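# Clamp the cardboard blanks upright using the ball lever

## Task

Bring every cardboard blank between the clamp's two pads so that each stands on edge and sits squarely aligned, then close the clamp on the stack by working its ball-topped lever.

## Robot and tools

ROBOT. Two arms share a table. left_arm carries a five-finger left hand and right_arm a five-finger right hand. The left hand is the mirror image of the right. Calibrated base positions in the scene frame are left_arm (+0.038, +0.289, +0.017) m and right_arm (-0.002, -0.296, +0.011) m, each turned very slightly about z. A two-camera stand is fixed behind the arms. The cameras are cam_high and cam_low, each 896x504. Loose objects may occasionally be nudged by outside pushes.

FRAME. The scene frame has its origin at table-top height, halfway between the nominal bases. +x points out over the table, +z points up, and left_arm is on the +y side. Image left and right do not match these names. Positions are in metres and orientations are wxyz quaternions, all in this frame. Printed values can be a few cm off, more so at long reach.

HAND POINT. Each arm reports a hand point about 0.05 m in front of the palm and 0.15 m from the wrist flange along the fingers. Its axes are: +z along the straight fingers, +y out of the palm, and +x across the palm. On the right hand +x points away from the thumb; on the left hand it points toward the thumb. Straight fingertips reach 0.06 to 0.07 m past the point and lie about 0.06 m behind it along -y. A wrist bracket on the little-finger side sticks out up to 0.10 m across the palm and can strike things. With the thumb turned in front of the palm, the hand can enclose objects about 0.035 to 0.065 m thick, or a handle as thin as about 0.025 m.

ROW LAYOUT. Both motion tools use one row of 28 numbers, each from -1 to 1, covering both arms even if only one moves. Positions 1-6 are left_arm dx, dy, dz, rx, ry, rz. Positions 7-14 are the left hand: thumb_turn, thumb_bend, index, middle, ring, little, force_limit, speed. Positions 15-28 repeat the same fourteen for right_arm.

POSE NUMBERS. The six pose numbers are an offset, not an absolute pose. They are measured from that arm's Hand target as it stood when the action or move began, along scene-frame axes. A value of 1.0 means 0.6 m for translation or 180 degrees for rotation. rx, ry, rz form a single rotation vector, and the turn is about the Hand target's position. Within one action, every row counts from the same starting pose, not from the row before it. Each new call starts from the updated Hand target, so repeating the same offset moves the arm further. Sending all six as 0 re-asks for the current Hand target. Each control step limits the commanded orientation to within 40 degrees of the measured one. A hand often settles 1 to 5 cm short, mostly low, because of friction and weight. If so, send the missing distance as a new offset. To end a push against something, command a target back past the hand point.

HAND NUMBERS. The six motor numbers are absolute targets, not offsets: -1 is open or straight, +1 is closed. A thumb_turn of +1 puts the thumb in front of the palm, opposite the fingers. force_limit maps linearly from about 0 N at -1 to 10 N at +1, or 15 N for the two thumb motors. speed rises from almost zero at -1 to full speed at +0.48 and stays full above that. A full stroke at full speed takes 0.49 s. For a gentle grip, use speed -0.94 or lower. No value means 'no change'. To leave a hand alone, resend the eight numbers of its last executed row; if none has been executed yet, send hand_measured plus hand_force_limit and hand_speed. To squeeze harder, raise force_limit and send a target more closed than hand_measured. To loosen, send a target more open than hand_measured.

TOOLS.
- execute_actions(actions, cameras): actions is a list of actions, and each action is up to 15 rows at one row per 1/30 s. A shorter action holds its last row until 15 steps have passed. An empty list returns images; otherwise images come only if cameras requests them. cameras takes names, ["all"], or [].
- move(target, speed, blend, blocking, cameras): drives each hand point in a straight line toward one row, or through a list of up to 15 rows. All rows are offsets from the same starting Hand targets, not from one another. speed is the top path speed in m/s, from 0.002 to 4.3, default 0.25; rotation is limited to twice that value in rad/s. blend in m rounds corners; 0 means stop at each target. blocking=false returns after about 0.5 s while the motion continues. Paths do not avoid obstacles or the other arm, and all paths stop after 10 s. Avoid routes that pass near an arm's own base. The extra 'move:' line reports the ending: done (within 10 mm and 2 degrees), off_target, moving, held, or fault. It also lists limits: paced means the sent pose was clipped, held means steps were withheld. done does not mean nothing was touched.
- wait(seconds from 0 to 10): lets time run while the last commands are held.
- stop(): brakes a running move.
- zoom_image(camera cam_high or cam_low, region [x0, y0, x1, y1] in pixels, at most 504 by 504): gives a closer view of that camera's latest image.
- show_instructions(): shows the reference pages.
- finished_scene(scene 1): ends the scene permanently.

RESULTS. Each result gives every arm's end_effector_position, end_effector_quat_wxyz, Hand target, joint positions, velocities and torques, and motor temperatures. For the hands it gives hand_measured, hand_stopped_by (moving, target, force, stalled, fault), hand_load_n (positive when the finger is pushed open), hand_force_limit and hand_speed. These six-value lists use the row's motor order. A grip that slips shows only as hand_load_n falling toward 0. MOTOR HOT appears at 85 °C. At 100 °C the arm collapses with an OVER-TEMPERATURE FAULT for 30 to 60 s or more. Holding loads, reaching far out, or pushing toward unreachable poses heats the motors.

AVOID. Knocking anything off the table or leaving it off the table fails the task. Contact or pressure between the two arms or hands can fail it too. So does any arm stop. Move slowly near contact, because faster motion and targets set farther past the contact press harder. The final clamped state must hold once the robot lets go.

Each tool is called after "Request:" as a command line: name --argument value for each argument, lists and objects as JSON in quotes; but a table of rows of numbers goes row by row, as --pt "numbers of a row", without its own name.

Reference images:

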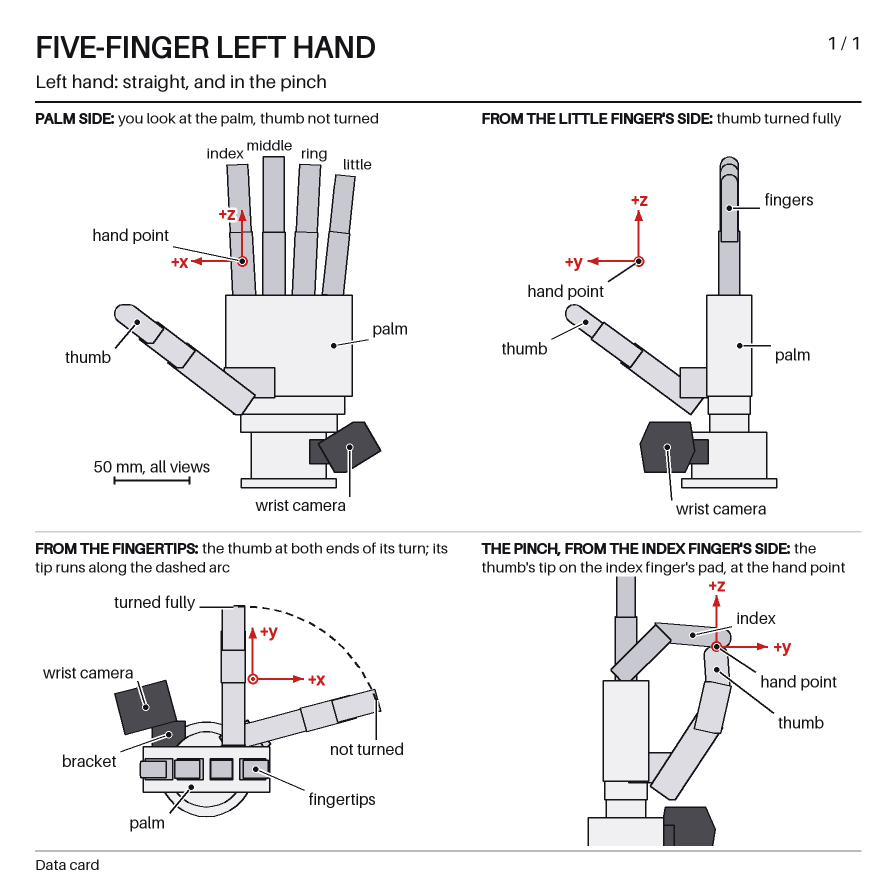

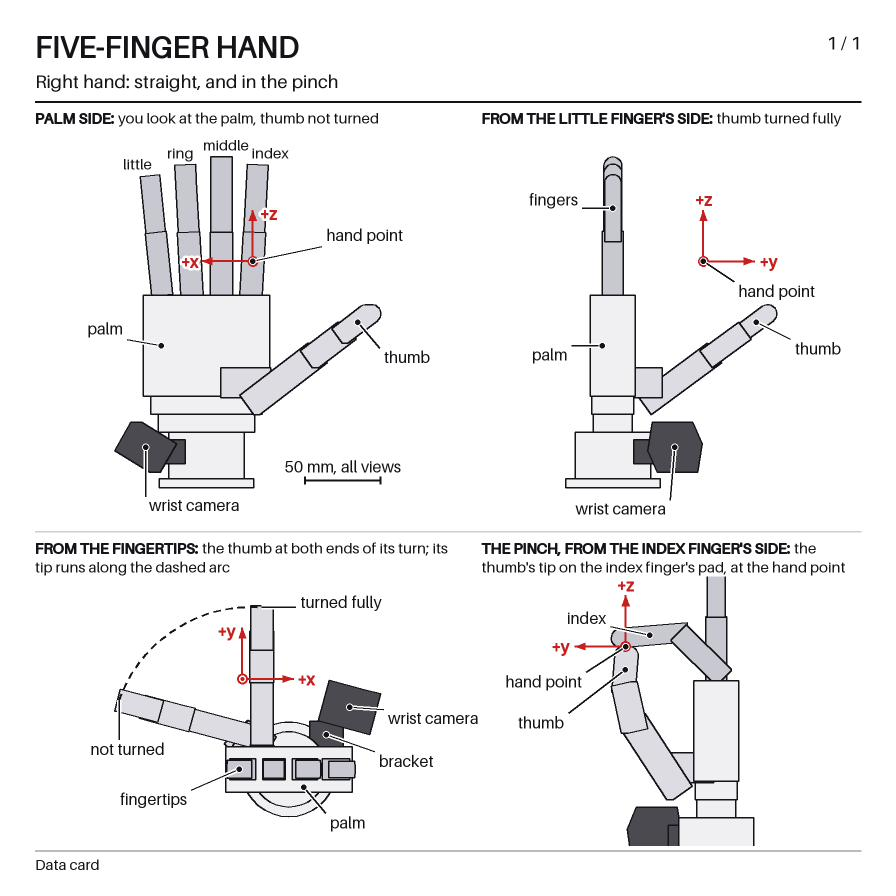

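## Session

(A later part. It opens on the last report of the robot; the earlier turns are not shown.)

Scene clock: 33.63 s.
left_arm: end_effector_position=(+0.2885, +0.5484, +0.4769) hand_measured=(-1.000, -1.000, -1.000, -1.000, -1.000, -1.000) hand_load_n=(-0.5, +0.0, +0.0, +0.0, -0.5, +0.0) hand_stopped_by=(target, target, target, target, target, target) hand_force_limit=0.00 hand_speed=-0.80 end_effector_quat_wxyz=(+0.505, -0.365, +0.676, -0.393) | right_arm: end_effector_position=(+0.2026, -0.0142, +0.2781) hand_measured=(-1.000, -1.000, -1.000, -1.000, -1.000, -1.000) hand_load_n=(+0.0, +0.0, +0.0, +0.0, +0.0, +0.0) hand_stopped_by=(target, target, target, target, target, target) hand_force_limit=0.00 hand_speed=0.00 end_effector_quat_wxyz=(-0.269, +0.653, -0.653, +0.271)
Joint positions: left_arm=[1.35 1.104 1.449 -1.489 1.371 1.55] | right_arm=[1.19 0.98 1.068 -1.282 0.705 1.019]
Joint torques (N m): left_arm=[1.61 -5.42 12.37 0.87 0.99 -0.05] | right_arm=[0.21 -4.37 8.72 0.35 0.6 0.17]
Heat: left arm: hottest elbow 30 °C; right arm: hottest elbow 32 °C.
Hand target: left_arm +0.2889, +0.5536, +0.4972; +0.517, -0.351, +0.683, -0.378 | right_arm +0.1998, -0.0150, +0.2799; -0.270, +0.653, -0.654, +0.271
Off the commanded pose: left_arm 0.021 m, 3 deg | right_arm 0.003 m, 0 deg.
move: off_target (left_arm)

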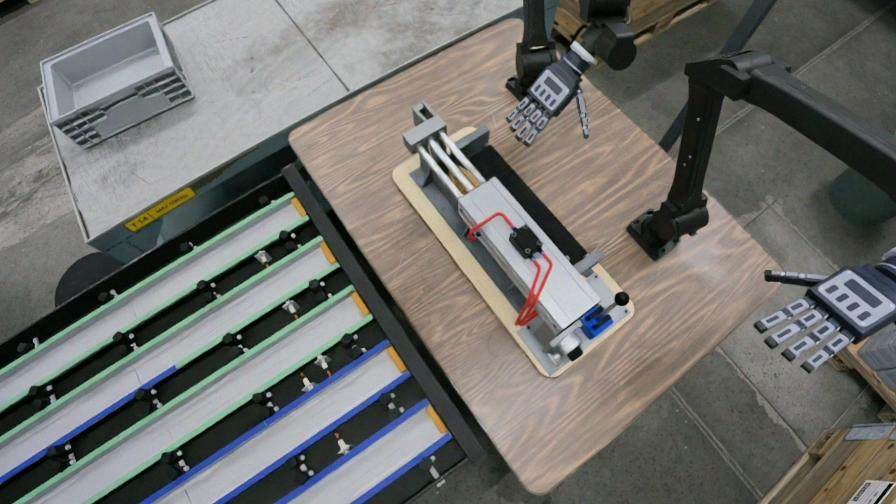

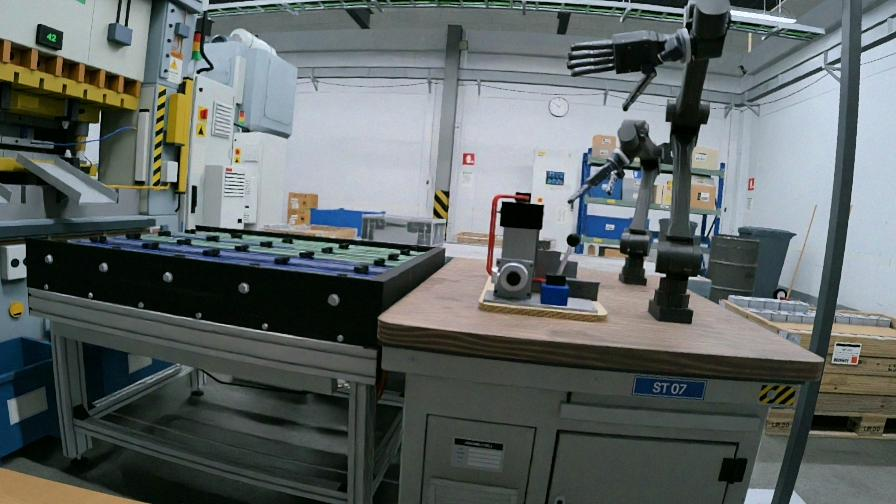

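Request:
move --pt "0 0 0 0 0 0 -1 -1 -1 -1 -1 -1 0 -0.8 -0.04 0 -0.3 0 0 0 -1 -1 -1 -1 -1 -1 0 0" --speed 0.15 --cameras '["all"]'

Request:
zoom_image --camera "cam_high" --region '[450, 80, 610, 240]'

Request:
zoom_image --camera "cam_low" --region '[510, 180, 640, 310]'

Scene clock: 35.97 s.
left_arm: end_effector_position=(+0.2885, +0.5484, +0.4769) hand_measured=(-1.000, -1.000, -1.000, -1.000, -1.000, -1.000) hand_load_n=(+0.0, +0.0, +0.0, +0.0, -0.5, +0.0) hand_stopped_by=(target, target, target, target, target, target) hand_force_limit=0.00 hand_speed=-0.80 end_effector_quat_wxyz=(+0.505, -0.365, +0.676, -0.393) | right_arm: end_effector_position=(+0.1767, -0.0194, +0.1022) hand_measured=(-1.000, -1.000, -1.000, -1.000, -1.000, -1.000) hand_load_n=(+0.0, +0.0, +0.0, +0.0, +0.0, +0.0) hand_stopped_by=(target, target, target, target, target, target) hand_force_limit=0.00 hand_speed=0.00 end_effector_quat_wxyz=(-0.267, +0.654, -0.654, +0.272)
Joint positions: left_arm=[1.35 1.104 1.449 -1.489 1.371 1.55] | right_arm=[1.274 1.036 0.637 -0.869 0.734 1.125]
Joint torques (N m): left_arm=[1.38 -5.6 12.34 0.83 0.99 -0.04] | right_arm=[0.21 -2.96 7.83 1.06 0.63 0.16]
Heat: left arm: hottest elbow 31 °C; right arm: hottest elbow 32 °C.
Hand target: left_arm +0.2889, +0.5536, +0.4972; +0.517, -0.351, +0.683, -0.378 | right_arm +0.1760, -0.0150, +0.1000; -0.271, +0.653, -0.654, +0.271
Off the commanded pose: left_arm 0.021 m, 3 deg | right_arm 0.005 m, 0 deg.
move: off_target (left_arm)

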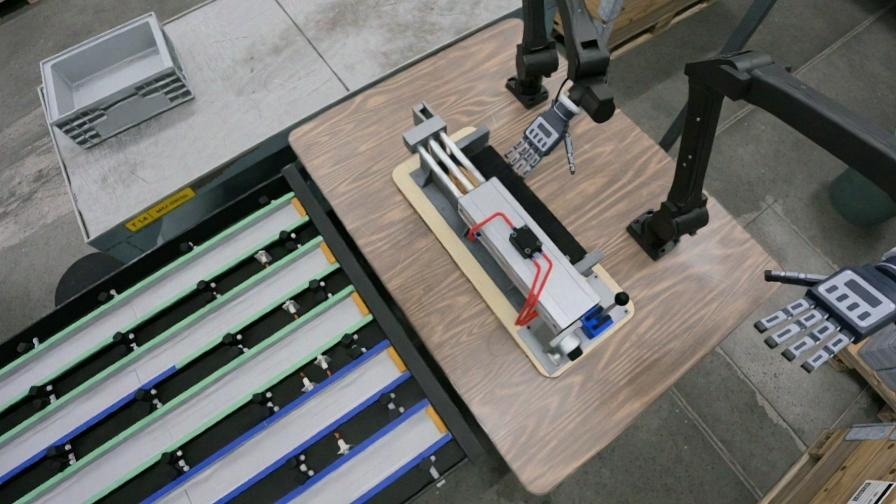

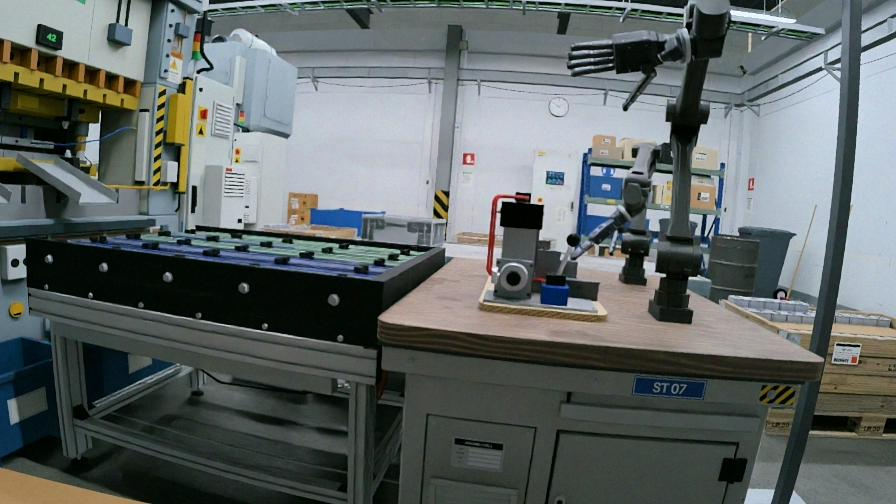

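Scaled by 3.150 from the camera's 896x504 image, which has a finer 1280x720 frame.

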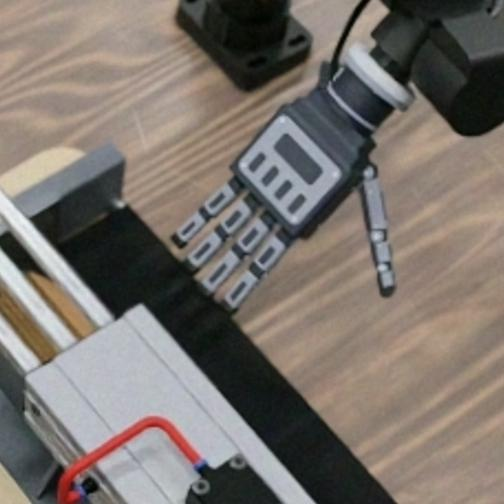

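Scaled by 3.877 from the camera's 896x504 image, which has a finer 1280x720 frame.

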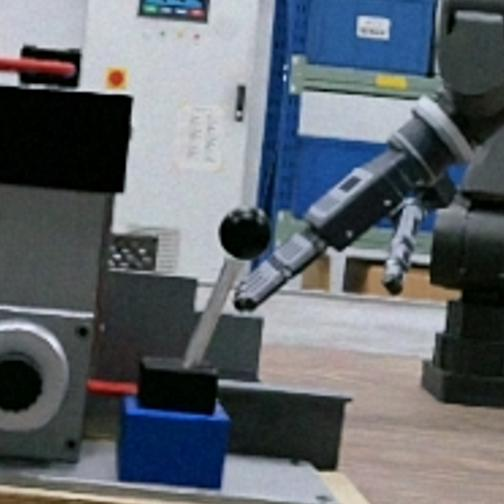

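Request:
move --pt "0 0 0 0 0 0 -1 -1 -1 -1 -1 -1 0 -0.8 0 -0.06 -0.085 0 0 0 -1 -1 -1 -1 -1 -1 0 0" --pt "0 0 0 0 0 0 -1 -1 -1 -1 -1 -1 0 -0.8 0.11 -0.06 -0.085 0 0 0 -1 -1 -1 -1 -1 -1 0 0" --speed 0.1 --cameras '["all"]'

Request:
zoom_image --camera "cam_high" --region '[430, 100, 570, 240]'

Request:
zoom_image --camera "cam_low" --region '[510, 200, 610, 300]'

Scene clock: 40.33 s.
left_arm: end_effector_position=(+0.2885, +0.5484, +0.4769) hand_measured=(-1.000, -1.000, -1.000, -1.000, -1.000, -1.000) hand_load_n=(-0.5, +0.0, +0.0, +0.0, +0.0, +0.0) hand_stopped_by=(target, target, target, target, target, target) hand_force_limit=0.00 hand_speed=-0.80 end_effector_quat_wxyz=(+0.505, -0.365, +0.676, -0.393) | right_arm: end_effector_position=(+0.2310, -0.0630, +0.0389) hand_measured=(-1.000, -1.000, -1.000, -1.000, -1.000, -1.000) hand_load_n=(-0.5, +0.0, +0.0, +0.0, +0.0, +0.0) hand_stopped_by=(target, target, target, target, target, target) hand_force_limit=0.00 hand_speed=0.00 end_effector_quat_wxyz=(-0.258, +0.658, -0.653, +0.273)
Joint positions: left_arm=[1.35 1.104 1.449 -1.489 1.371 1.55] | right_arm=[1.003 1.083 0.466 -0.469 0.624 0.805]
Joint torques (N m): left_arm=[1.38 -5.48 12.38 0.81 0.99 -0.03] | right_arm=[-1.08 -2.84 9.55 1.33 0.34 -0.03]
Heat: left arm: hottest elbow 31 °C; right arm: hottest elbow 32 °C.
Hand target: left_arm +0.2889, +0.5536, +0.4972; +0.517, -0.351, +0.683, -0.378 | right_arm +0.2419, -0.0511, +0.0488; -0.270, +0.653, -0.654, +0.271
Off the commanded pose: left_arm 0.021 m, 3 deg | right_arm 0.019 m, 2 deg.
move: off_target (left_arm, right_arm)

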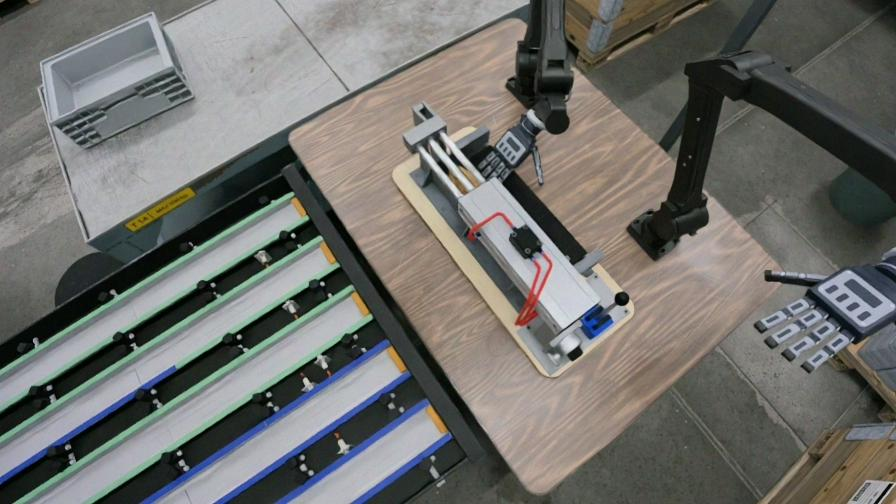

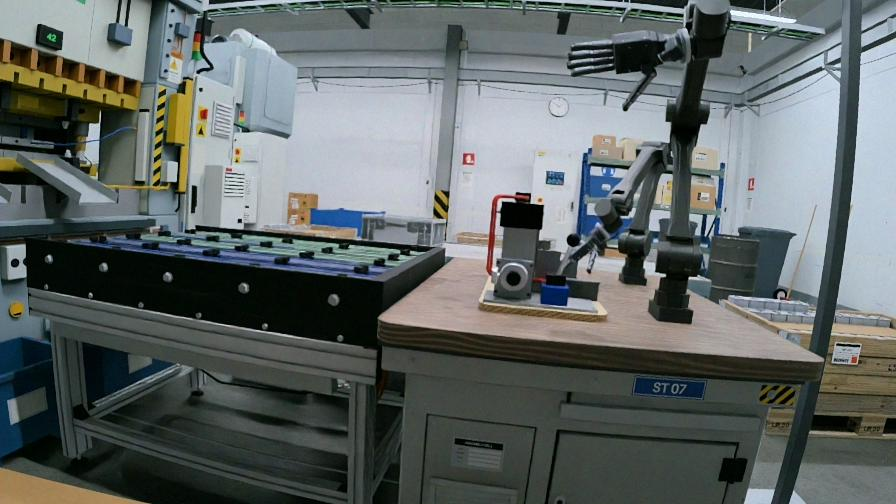

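Scaled by 3.600 from the camera's 896x504 image, which has a finer 1280x720 frame.

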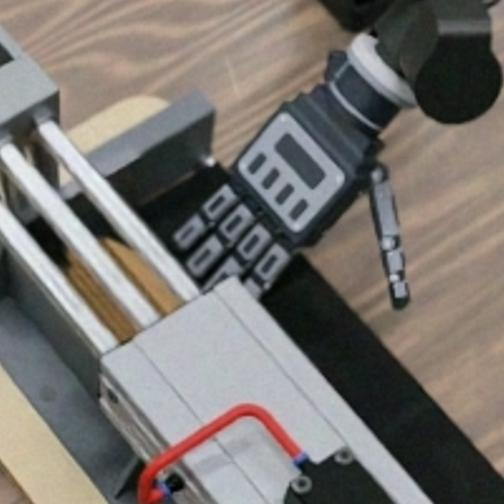

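Scaled by 5.040 from the camera's 896x504 image, which has a finer 1280x720 frame.

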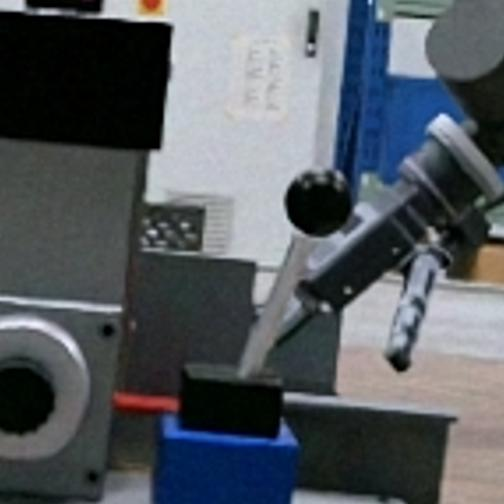

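Request:
zoom_image --camera "cam_high" --region '[442, 155, 482, 195]'

Request:
zoom_image --camera "cam_high" --region '[470, 140, 520, 190]'

Scaled by 12.600 from the camera's 896x504 image, which has a finer 1280x720 frame.

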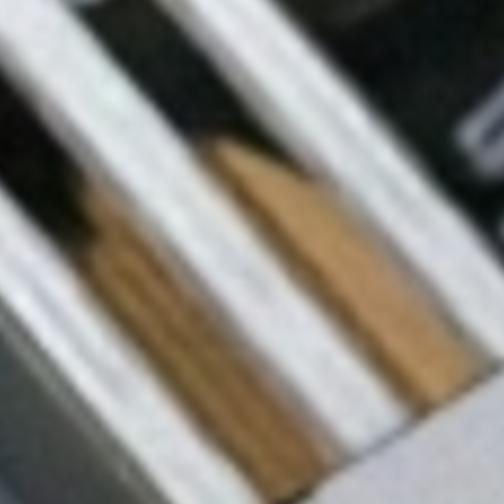

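Scaled by 10.080 from the camera's 896x504 image, which has a finer 1280x720 frame.

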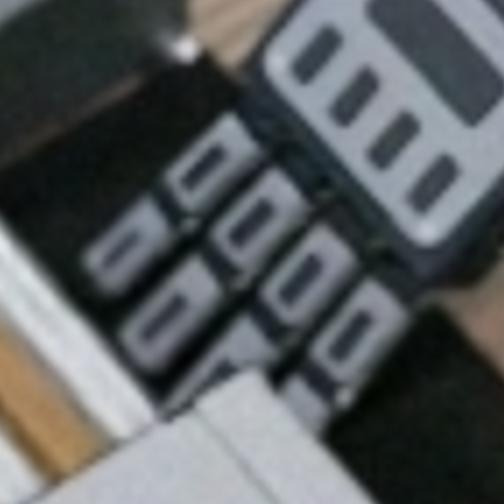

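Request:
move --pt "0 0 0 0 0 0 -1 -1 -1 -1 -1 -1 0 -0.8 0.055 0 0.015 0 0 0 -1 -1 -1 -1 -1 -1 0 0" --speed 0.06 --cameras '["cam_high", "cam_low"]'

Request:
zoom_image --camera "cam_high" --region '[442, 135, 522, 215]'

Request:
zoom_image --camera "cam_low" --region '[510, 200, 610, 300]'

Scene clock: 41.83 s.
left_arm: end_effector_position=(+0.2885, +0.5484, +0.4769) hand_measured=(-1.000, -1.000, -1.000, -1.000, -1.000, -1.000) hand_load_n=(-0.5, +0.0, +0.0, +0.0, +0.0, +0.0) hand_stopped_by=(target, target, target, target, target, target) hand_force_limit=0.00 hand_speed=-0.80 end_effector_quat_wxyz=(+0.505, -0.365, +0.676, -0.393) | right_arm: end_effector_position=(+0.2571, -0.0678, +0.0420) hand_measured=(-1.000, -1.000, -1.000, -1.000, -1.000, -1.000) hand_load_n=(-0.5, +0.0, +0.0, -0.5, +0.0, +0.0) hand_stopped_by=(target, target, target, target, target, target) hand_force_limit=0.00 hand_speed=0.00 end_effector_quat_wxyz=(-0.250, +0.662, -0.653, +0.272)
Joint positions: left_arm=[1.35 1.104 1.449 -1.489 1.371 1.55] | right_arm=[0.908 1.118 0.499 -0.428 0.574 0.705]
Joint torques (N m): left_arm=[1.2 -5.3 12.36 0.9 1 -0.03] | right_arm=[-1.2 -3.25 10.7 1.51 0.29 -0.01]
Heat: left arm: hottest elbow 31 °C; right arm: hottest elbow 32 °C.
Hand target: left_arm +0.2889, +0.5536, +0.4972; +0.517, -0.351, +0.683, -0.378 | right_arm +0.2750, -0.0510, +0.0580; -0.270, +0.653, -0.654, +0.271
Off the commanded pose: left_arm 0.021 m, 3 deg | right_arm 0.029 m, 3 deg.
move: off_target (left_arm, right_arm)

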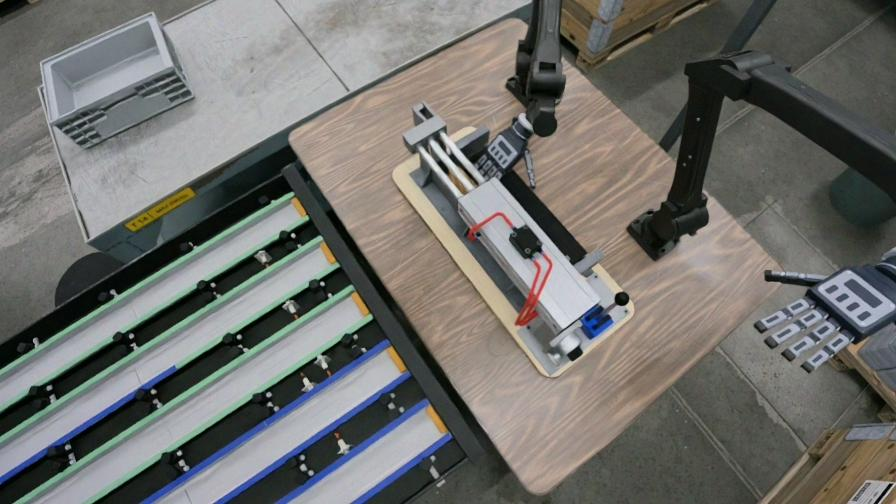

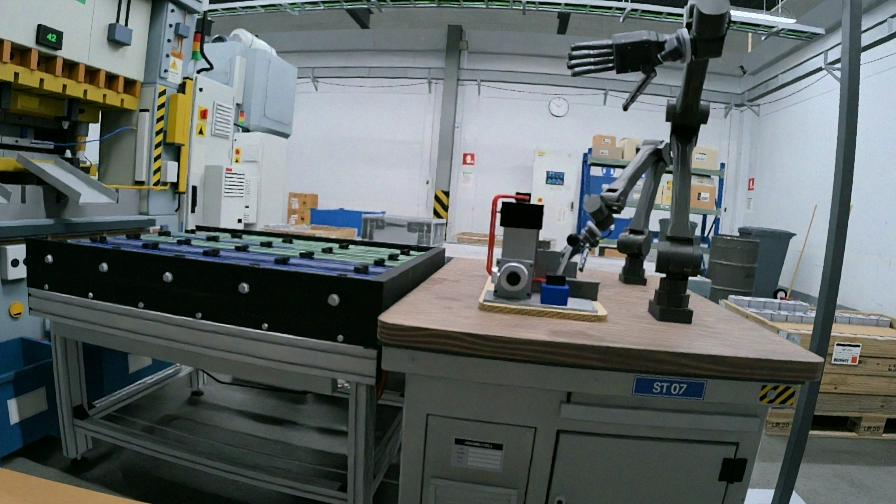

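Scaled by 6.300 from the camera's 896x504 image, which has a finer 1280x720 frame.

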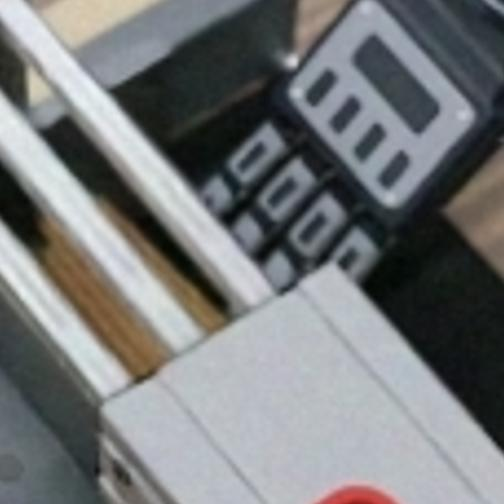

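Scaled by 5.040 from the camera's 896x504 image, which has a finer 1280x720 frame.

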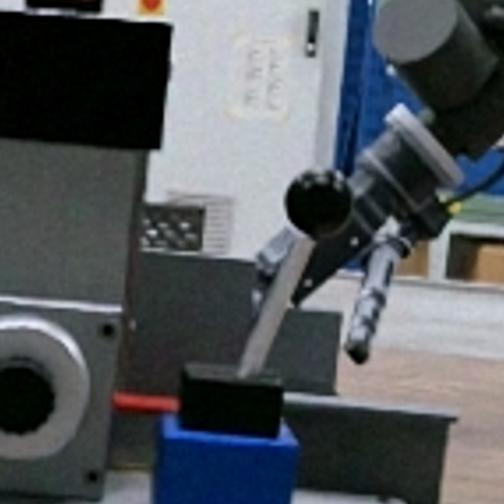

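Request:
zoom_image --camera "cam_high" --region '[442, 155, 482, 195]'

Scaled by 12.600 from the camera's 896x504 image, which has a finer 1280x720 frame.

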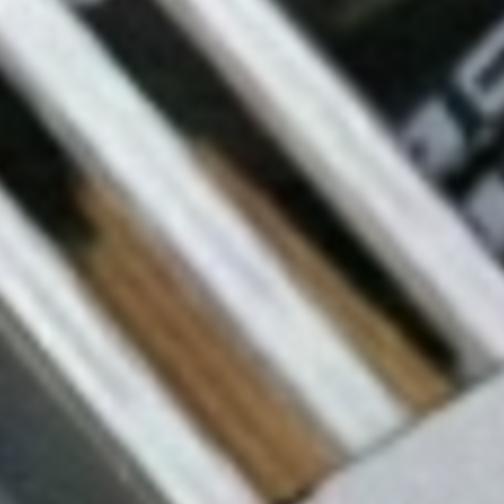

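Request:
move --pt "0 0 0 0 0 0 -1 -1 -1 -1 -1 -1 0 -0.8 0.045 0.01 0.01 0 0 0 -1 -1 -1 -1 -1 -1 0 0" --speed 0.06 --cameras '["cam_high"]'

Request:
zoom_image --camera "cam_high" --region '[442, 155, 482, 195]'

Request:
zoom_image --camera "cam_high" --region '[442, 125, 532, 215]'

Scene clock: 43.33 s.
left_arm: end_effector_position=(+0.2885, +0.5484, +0.4769) hand_measured=(-1.000, -1.000, -1.000, -1.000, -1.000, -1.000) hand_load_n=(-0.5, +0.0, -0.5, +0.0, +0.0, +0.0) hand_stopped_by=(target, target, target, target, target, target) hand_force_limit=0.00 hand_speed=-0.80 end_effector_quat_wxyz=(+0.505, -0.365, +0.676, -0.393) | right_arm: end_effector_position=(+0.2817, -0.0619, +0.0467) hand_measured=(-1.000, -1.000, -1.000, -1.000, -1.000, -1.000) hand_load_n=(+0.0, +0.0, +0.0, -0.5, +0.0, +0.0) hand_stopped_by=(target, target, target, target, target, target) hand_force_limit=0.00 hand_speed=0.00 end_effector_quat_wxyz=(-0.248, +0.663, -0.653, +0.271)
Joint positions: left_arm=[1.35 1.104 1.449 -1.489 1.371 1.55] | right_arm=[0.853 1.174 0.552 -0.401 0.543 0.651]
Joint torques (N m): left_arm=[1.14 -5.36 12.41 0.91 0.99 -0.03] | right_arm=[-1.2 -4.13 10.88 1.54 0.3 0.01]
Heat: left arm: hottest elbow 32 °C; right arm: hottest elbow 33 °C.
Hand target: left_arm +0.2889, +0.5536, +0.4972; +0.517, -0.351, +0.683, -0.378 | right_arm +0.3018, -0.0451, +0.0638; -0.270, +0.653, -0.654, +0.271
Off the commanded pose: left_arm 0.021 m, 3 deg | right_arm 0.032 m, 3 deg.
move: off_target (left_arm, right_arm)
Images, in order (width x height): cam_high 896x504.

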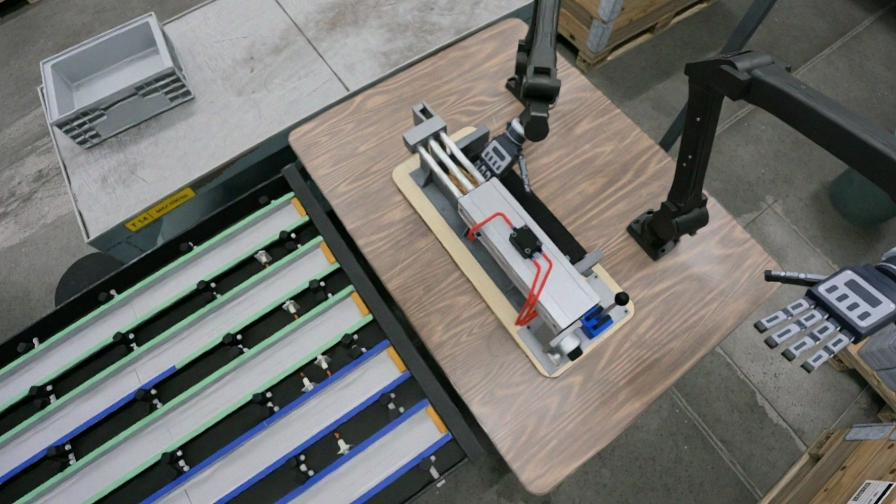

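Scaled by 12.600 from the camera's 896x504 image, which has a finer 1280x720 frame.

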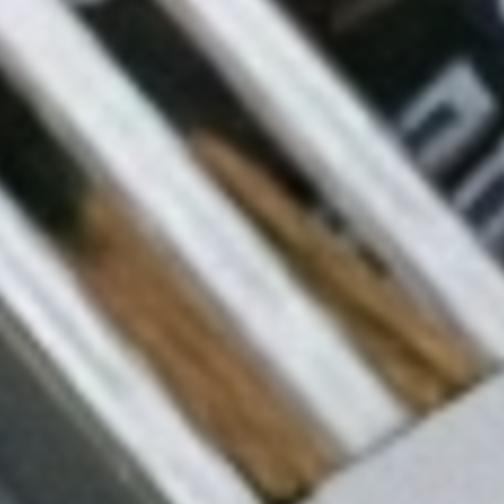

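Scaled by 5.600 from the camera's 896x504 image, which has a finer 1280x720 frame.

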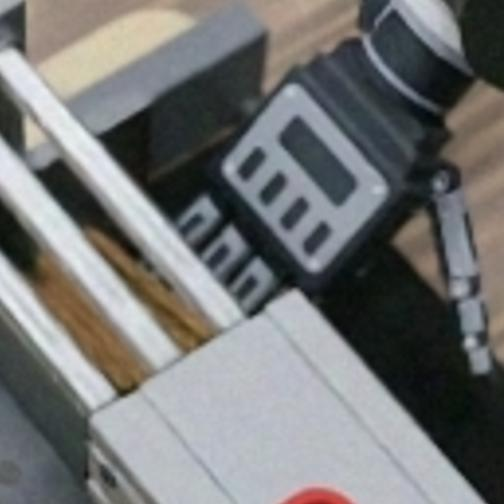

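Request:
move --pt "0 0 0 0 0 0 -1 -1 -1 -1 -1 -1 0 -0.8 -0.17 -0.008 0.01 0 0 0 -1 -1 -1 -1 -1 -1 0 0" --pt "0 0 0 0 0 0 -1 -1 -1 -1 -1 -1 0 -0.8 -0.19 0 0.3 0 0 0 -1 -1 -1 -1 -1 -1 0 0" --pt "0 0 0 0 0 0 -1 -1 -1 -1 -1 -1 0 -0.8 -0.131 -0.05 0.26 -0.4497 -0.2593 0.2603 1 -0.5 -1 -1 -1 -1 0 0" --speed '[0.08,0.2,0.2]' --cameras '["all"]'

Request:
zoom_image --camera "cam_high" --region '[442, 155, 482, 195]'

Scene clock: 54.50 s.
left_arm: end_effector_position=(+0.2885, +0.5484, +0.4769) hand_measured=(-1.000, -1.000, -1.000, -1.000, -1.000, -1.000) hand_load_n=(+0.0, +0.0, +0.0, +0.0, +0.0, +0.0) hand_stopped_by=(target, target, target, target, target, target) hand_force_limit=0.00 hand_speed=-0.80 end_effector_quat_wxyz=(+0.505, -0.365, +0.676, -0.393) | right_arm: end_effector_position=(+0.2250, -0.0778, +0.2213) hand_measured=(-1.000, -1.000, -1.000, -1.000, -1.000, -1.000) hand_load_n=(+0.0, +0.0, +0.0, +0.0, +0.0, +0.0) hand_stopped_by=(target, target, target, target, target, target) hand_force_limit=0.00 hand_speed=0.00 end_effector_quat_wxyz=(-0.091, +0.703, +0.087, +0.700)
Joint positions: left_arm=[1.35 1.104 1.449 -1.489 1.371 1.55] | right_arm=[1.497 0.936 0.282 0.644 1.214 -1.556]
Joint torques (N m): left_arm=[1.44 -5.3 12.38 0.88 0.99 -0.02] | right_arm=[0.26 -1.32 7.17 1.72 -0.06 -0.06]
Heat: left arm: hottest elbow 33 °C; right arm: hottest elbow 33 °C.
Hand target: left_arm +0.2889, +0.5536, +0.4972; +0.517, -0.351, +0.683, -0.378 | right_arm +0.2233, -0.0751, +0.2198; -0.092, +0.701, +0.093, +0.701
Off the commanded pose: left_arm 0.021 m, 3 deg | right_arm 0.004 m, 1 deg.
move: off_target (left_arm; path cut at 10 s); path passed 2 of 3 targets; target 3's new numbers were not sent

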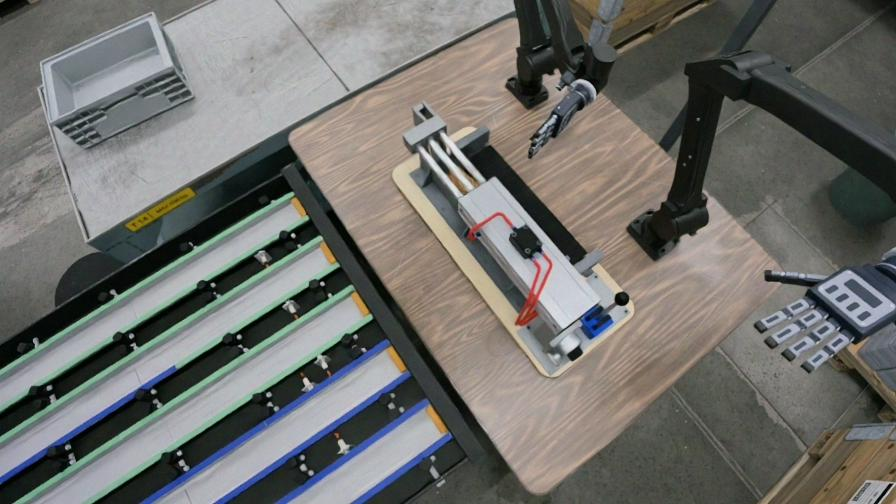

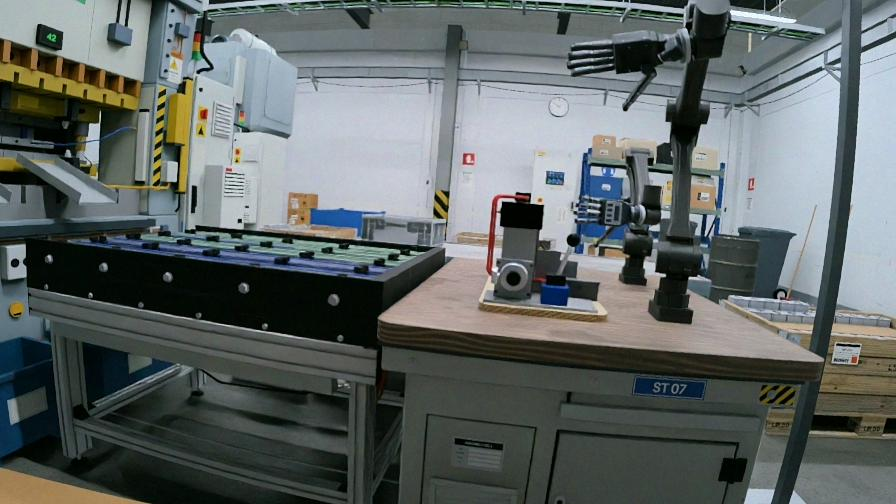

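Scaled by 12.600 from the camera's 896x504 image, which has a finer 1280x720 frame.

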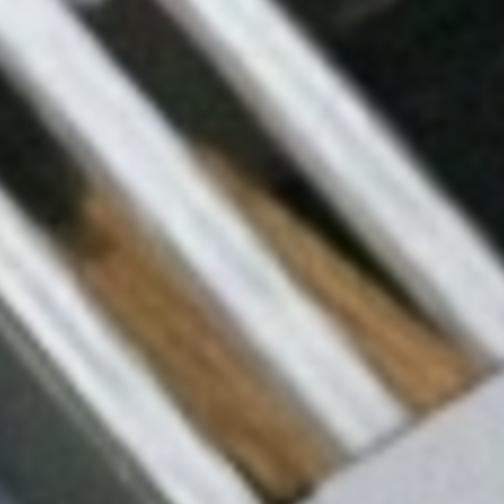

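Request:
move --pt "0 0 0 0 0 0 -1 -1 -1 -1 -1 -1 0 -0.8 0 0 0 0 0 0 1 -0.5 -1 -1 -1 -1 0 0" --pt "0 0 0 0 0 0 -1 -1 -1 -1 -1 -1 0 -0.8 0 0.02 -0.27 0 0 0 1 -0.5 -1 -1 -1 -1 0 0" --speed '[0.08,0.15]' --cameras '["all"]'

Request:
zoom_image --camera "cam_high" --region '[442, 115, 542, 215]'

Request:
zoom_image --camera "cam_low" --region '[520, 200, 640, 320]'

Scene clock: 58.30 s.
left_arm: end_effector_position=(+0.2885, +0.5484, +0.4769) hand_measured=(-1.000, -1.000, -1.000, -1.000, -1.000, -1.000) hand_load_n=(+0.0, +0.0, +0.0, +0.0, +0.0, +0.0) hand_stopped_by=(target, target, target, target, target, target) hand_force_limit=0.00 hand_speed=-0.80 end_effector_quat_wxyz=(+0.505, -0.365, +0.676, -0.393) | right_arm: end_effector_position=(+0.2246, -0.0669, +0.0590) hand_measured=(+1.000, -0.500, -1.000, -1.000, -1.000, -1.000) hand_load_n=(+0.0, +0.0, +0.0, +0.0, +0.0, +0.0) hand_stopped_by=(target, target, target, target, target, target) hand_force_limit=0.00 hand_speed=0.00 end_effector_quat_wxyz=(-0.087, +0.713, +0.089, +0.689)
Joint positions: left_arm=[1.35 1.104 1.449 -1.489 1.371 1.55] | right_arm=[1.5 1.859 0.216 1.544 1.216 -1.477]
Joint torques (N m): left_arm=[1.32 -5.48 12.38 0.9 1 -0.03] | right_arm=[0.21 -5.48 1.24 1.69 0.14 -0.04]
Motor temperatures (°C): left_arm=[25 29 34 24 26 21] | right_arm=[27 22 33 25 27 23]
Heat: left arm: hottest elbow 34 °C; right arm: hottest elbow 33 °C.
Hand target: left_arm +0.2889, +0.5536, +0.4972; +0.517, -0.351, +0.683, -0.378 | right_arm +0.2233, -0.0630, +0.0579; -0.092, +0.701, +0.093, +0.701
Off the commanded pose: left_arm 0.021 m, 3 deg | right_arm 0.004 m, 2 deg.
joint sent to its limit (right arm) — joint 4 (wrist pitch), upper limit. The joint targets still meet the commanded pose.
move: off_target (left_arm)

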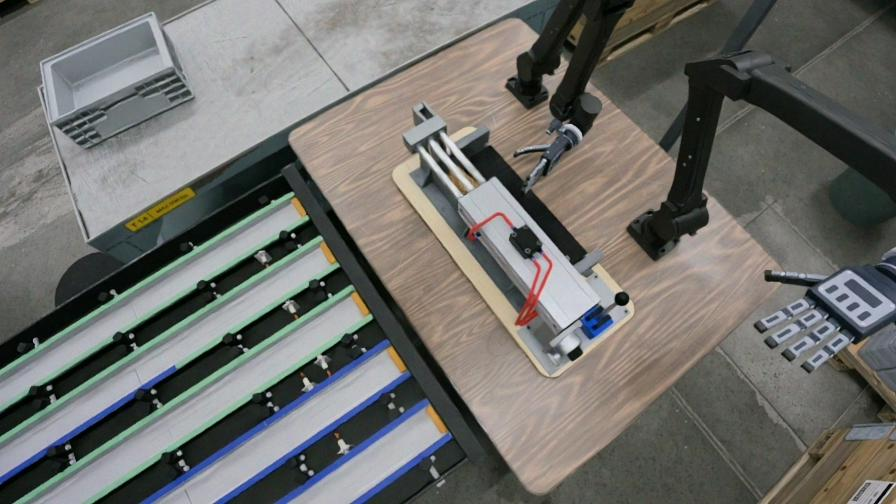

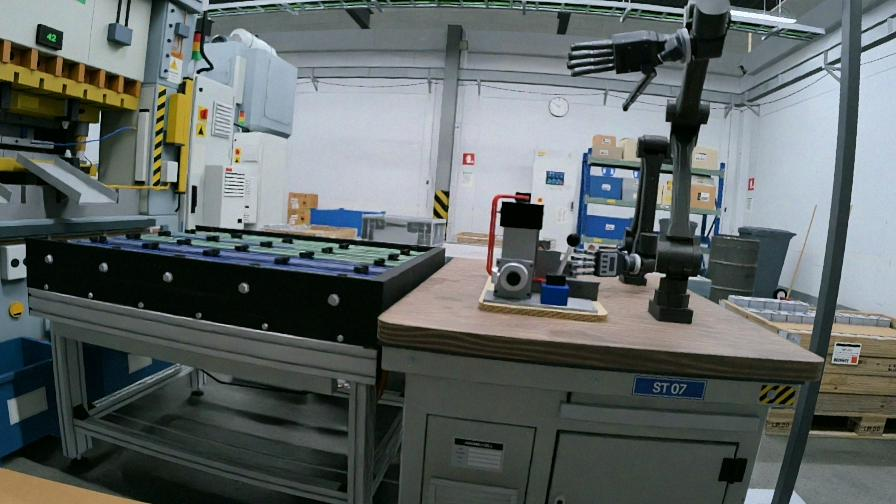

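Scaled by 5.040 from the camera's 896x504 image, which has a finer 1280x720 frame.

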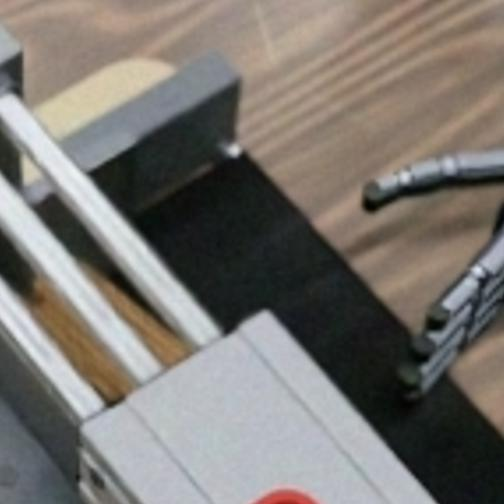

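Scaled by 4.200 from the camera's 896x504 image, which has a finer 1280x720 frame.

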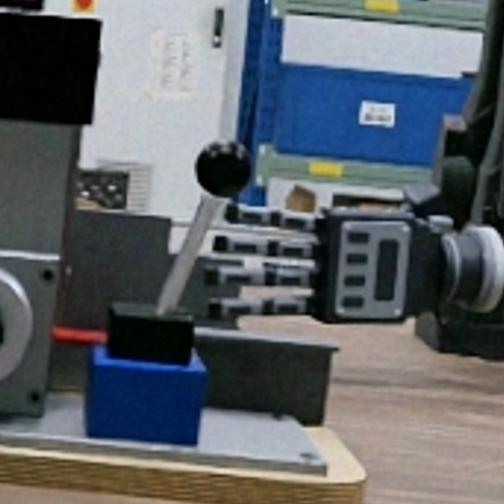

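Request:
move --pt "0 0 0 0 0 0 -1 -1 -1 -1 -1 -1 0 -0.8 0.117 0.0 0 0 0 0 1 -0.5 -1 -1 -1 -1 0 0" --speed 0.08 --cameras '["cam_high"]'

Request:
zoom_image --camera "cam_high" --region '[442, 155, 482, 195]'

Request:
zoom_image --camera "cam_high" --region '[442, 115, 542, 215]'

Scene clock: 60.13 s.
left_arm: end_effector_position=(+0.2885, +0.5484, +0.4769) hand_measured=(-1.000, -1.000, -1.000, -1.000, -1.000, -1.000) hand_load_n=(+0.0, +0.0, +0.0, +0.0, +0.0, +0.0) hand_stopped_by=(target, target, target, target, target, target) hand_force_limit=0.00 hand_speed=-0.80 end_effector_quat_wxyz=(+0.505, -0.365, +0.676, -0.393) | right_arm: end_effector_position=(+0.2904, -0.0646, +0.0588) hand_measured=(+1.000, -0.500, -1.000, -1.000, -1.000, -1.000) hand_load_n=(+0.0, +0.0, +0.0, +0.0, +0.0, +0.0) hand_stopped_by=(target, target, target, target, target, target) hand_force_limit=0.00 hand_speed=0.00 end_effector_quat_wxyz=(-0.091, +0.714, +0.093, +0.688)
Joint positions: left_arm=[1.35 1.104 1.449 -1.489 1.371 1.55] | right_arm=[1.242 1.866 0.258 1.544 0.949 -1.517]
Joint torques (N m): left_arm=[1.32 -5.36 12.31 0.83 0.99 -0.03] | right_arm=[-0.97 -5.95 1.84 1.85 -0.08 -0.02]
Heat: left arm: hottest elbow 34 °C; right arm: hottest elbow 33 °C.
Hand target: left_arm +0.2889, +0.5536, +0.4972; +0.517, -0.351, +0.683, -0.378 | right_arm +0.2935, -0.0630, +0.0579; -0.092, +0.701, +0.092, +0.701
Off the commanded pose: left_arm 0.021 m, 3 deg | right_arm 0.004 m, 2 deg.
joint sent to its limit (right arm) — joint 4 (wrist pitch), upper limit. The joint targets still meet the commanded pose.
move: off_target (left_arm)
Images, in order (width x height): cam_high 896x504.

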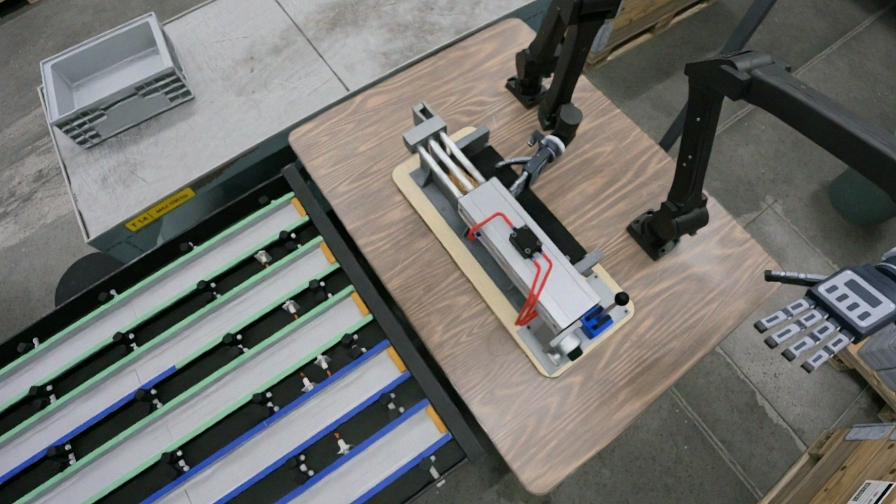

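Scaled by 12.600 from the camera's 896x504 image, which has a finer 1280x720 frame.

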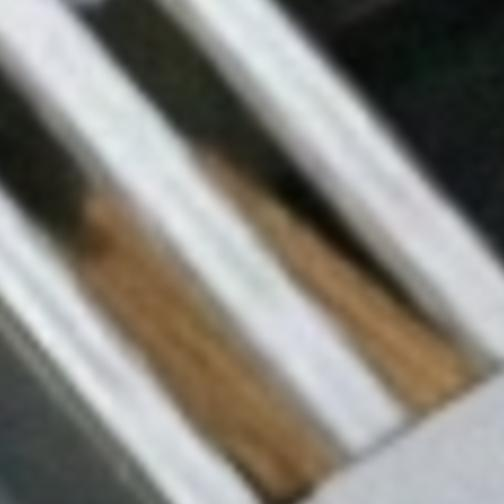

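Scaled by 5.040 from the camera's 896x504 image, which has a finer 1280x720 frame.

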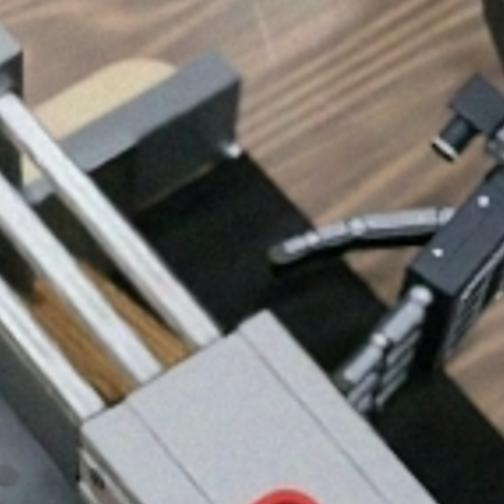

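Request:
move --pt "0 0 0 0 0 0 -1 -1 -1 -1 -1 -1 0 -0.8 0.05 0.0 -0.005 0 0 0 1 -0.5 -1 -1 -1 -1 0 0" --speed 0.06 --cameras '["cam_high"]'

Request:
zoom_image --camera "cam_high" --region '[442, 155, 482, 195]'

Scene clock: 61.20 s.
left_arm: end_effector_position=(+0.2885, +0.5484, +0.4769) hand_measured=(-1.000, -1.000, -1.000, -1.000, -1.000, -1.000) hand_load_n=(-0.5, +0.0, +0.0, +0.0, +0.0, +0.0) hand_stopped_by=(target, target, target, target, target, target) hand_force_limit=0.00 hand_speed=-0.80 end_effector_quat_wxyz=(+0.505, -0.365, +0.676, -0.393) | right_arm: end_effector_position=(+0.3188, -0.0622, +0.0568) hand_measured=(+1.000, -0.500, -1.000, -1.000, -1.000, -1.000) hand_load_n=(+0.0, +0.0, +0.5, +0.0, +0.0, +0.0) hand_stopped_by=(target, target, target, target, target, target) hand_force_limit=0.00 hand_speed=0.00 end_effector_quat_wxyz=(-0.095, +0.712, +0.094, +0.689)
Joint positions: left_arm=[1.35 1.104 1.449 -1.489 1.371 1.55] | right_arm=[1.144 1.886 0.291 1.546 0.844 -1.528]
Joint torques (N m): left_arm=[1.44 -5.48 12.41 0.85 1 -0.02] | right_arm=[-1.26 -6.12 2.06 1.88 0 -0.05]
Heat: left arm: hottest elbow 34 °C; right arm: hottest elbow 33 °C.
Hand target: left_arm +0.2889, +0.5536, +0.4972; +0.517, -0.351, +0.683, -0.378 | right_arm +0.3235, -0.0630, +0.0549; -0.092, +0.701, +0.093, +0.701
Off the commanded pose: left_arm 0.021 m, 3 deg | right_arm 0.005 m, 2 deg.
joint sent to its limit (right arm) — joint 4 (wrist pitch), upper limit. The joint targets still meet the commanded pose.
move: off_target (left_arm)
Images, in order (width x height): cam_high 896x504.

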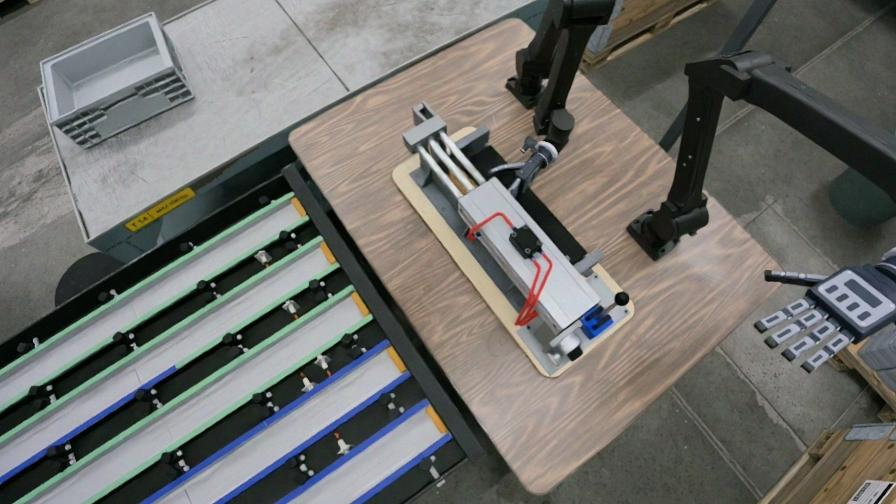

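Scaled by 12.600 from the camera's 896x504 image, which has a finer 1280x720 frame.

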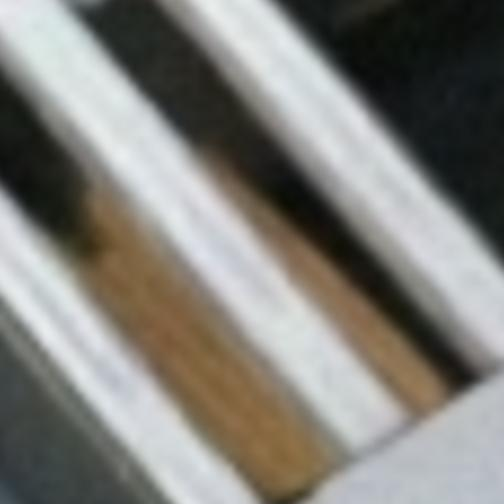

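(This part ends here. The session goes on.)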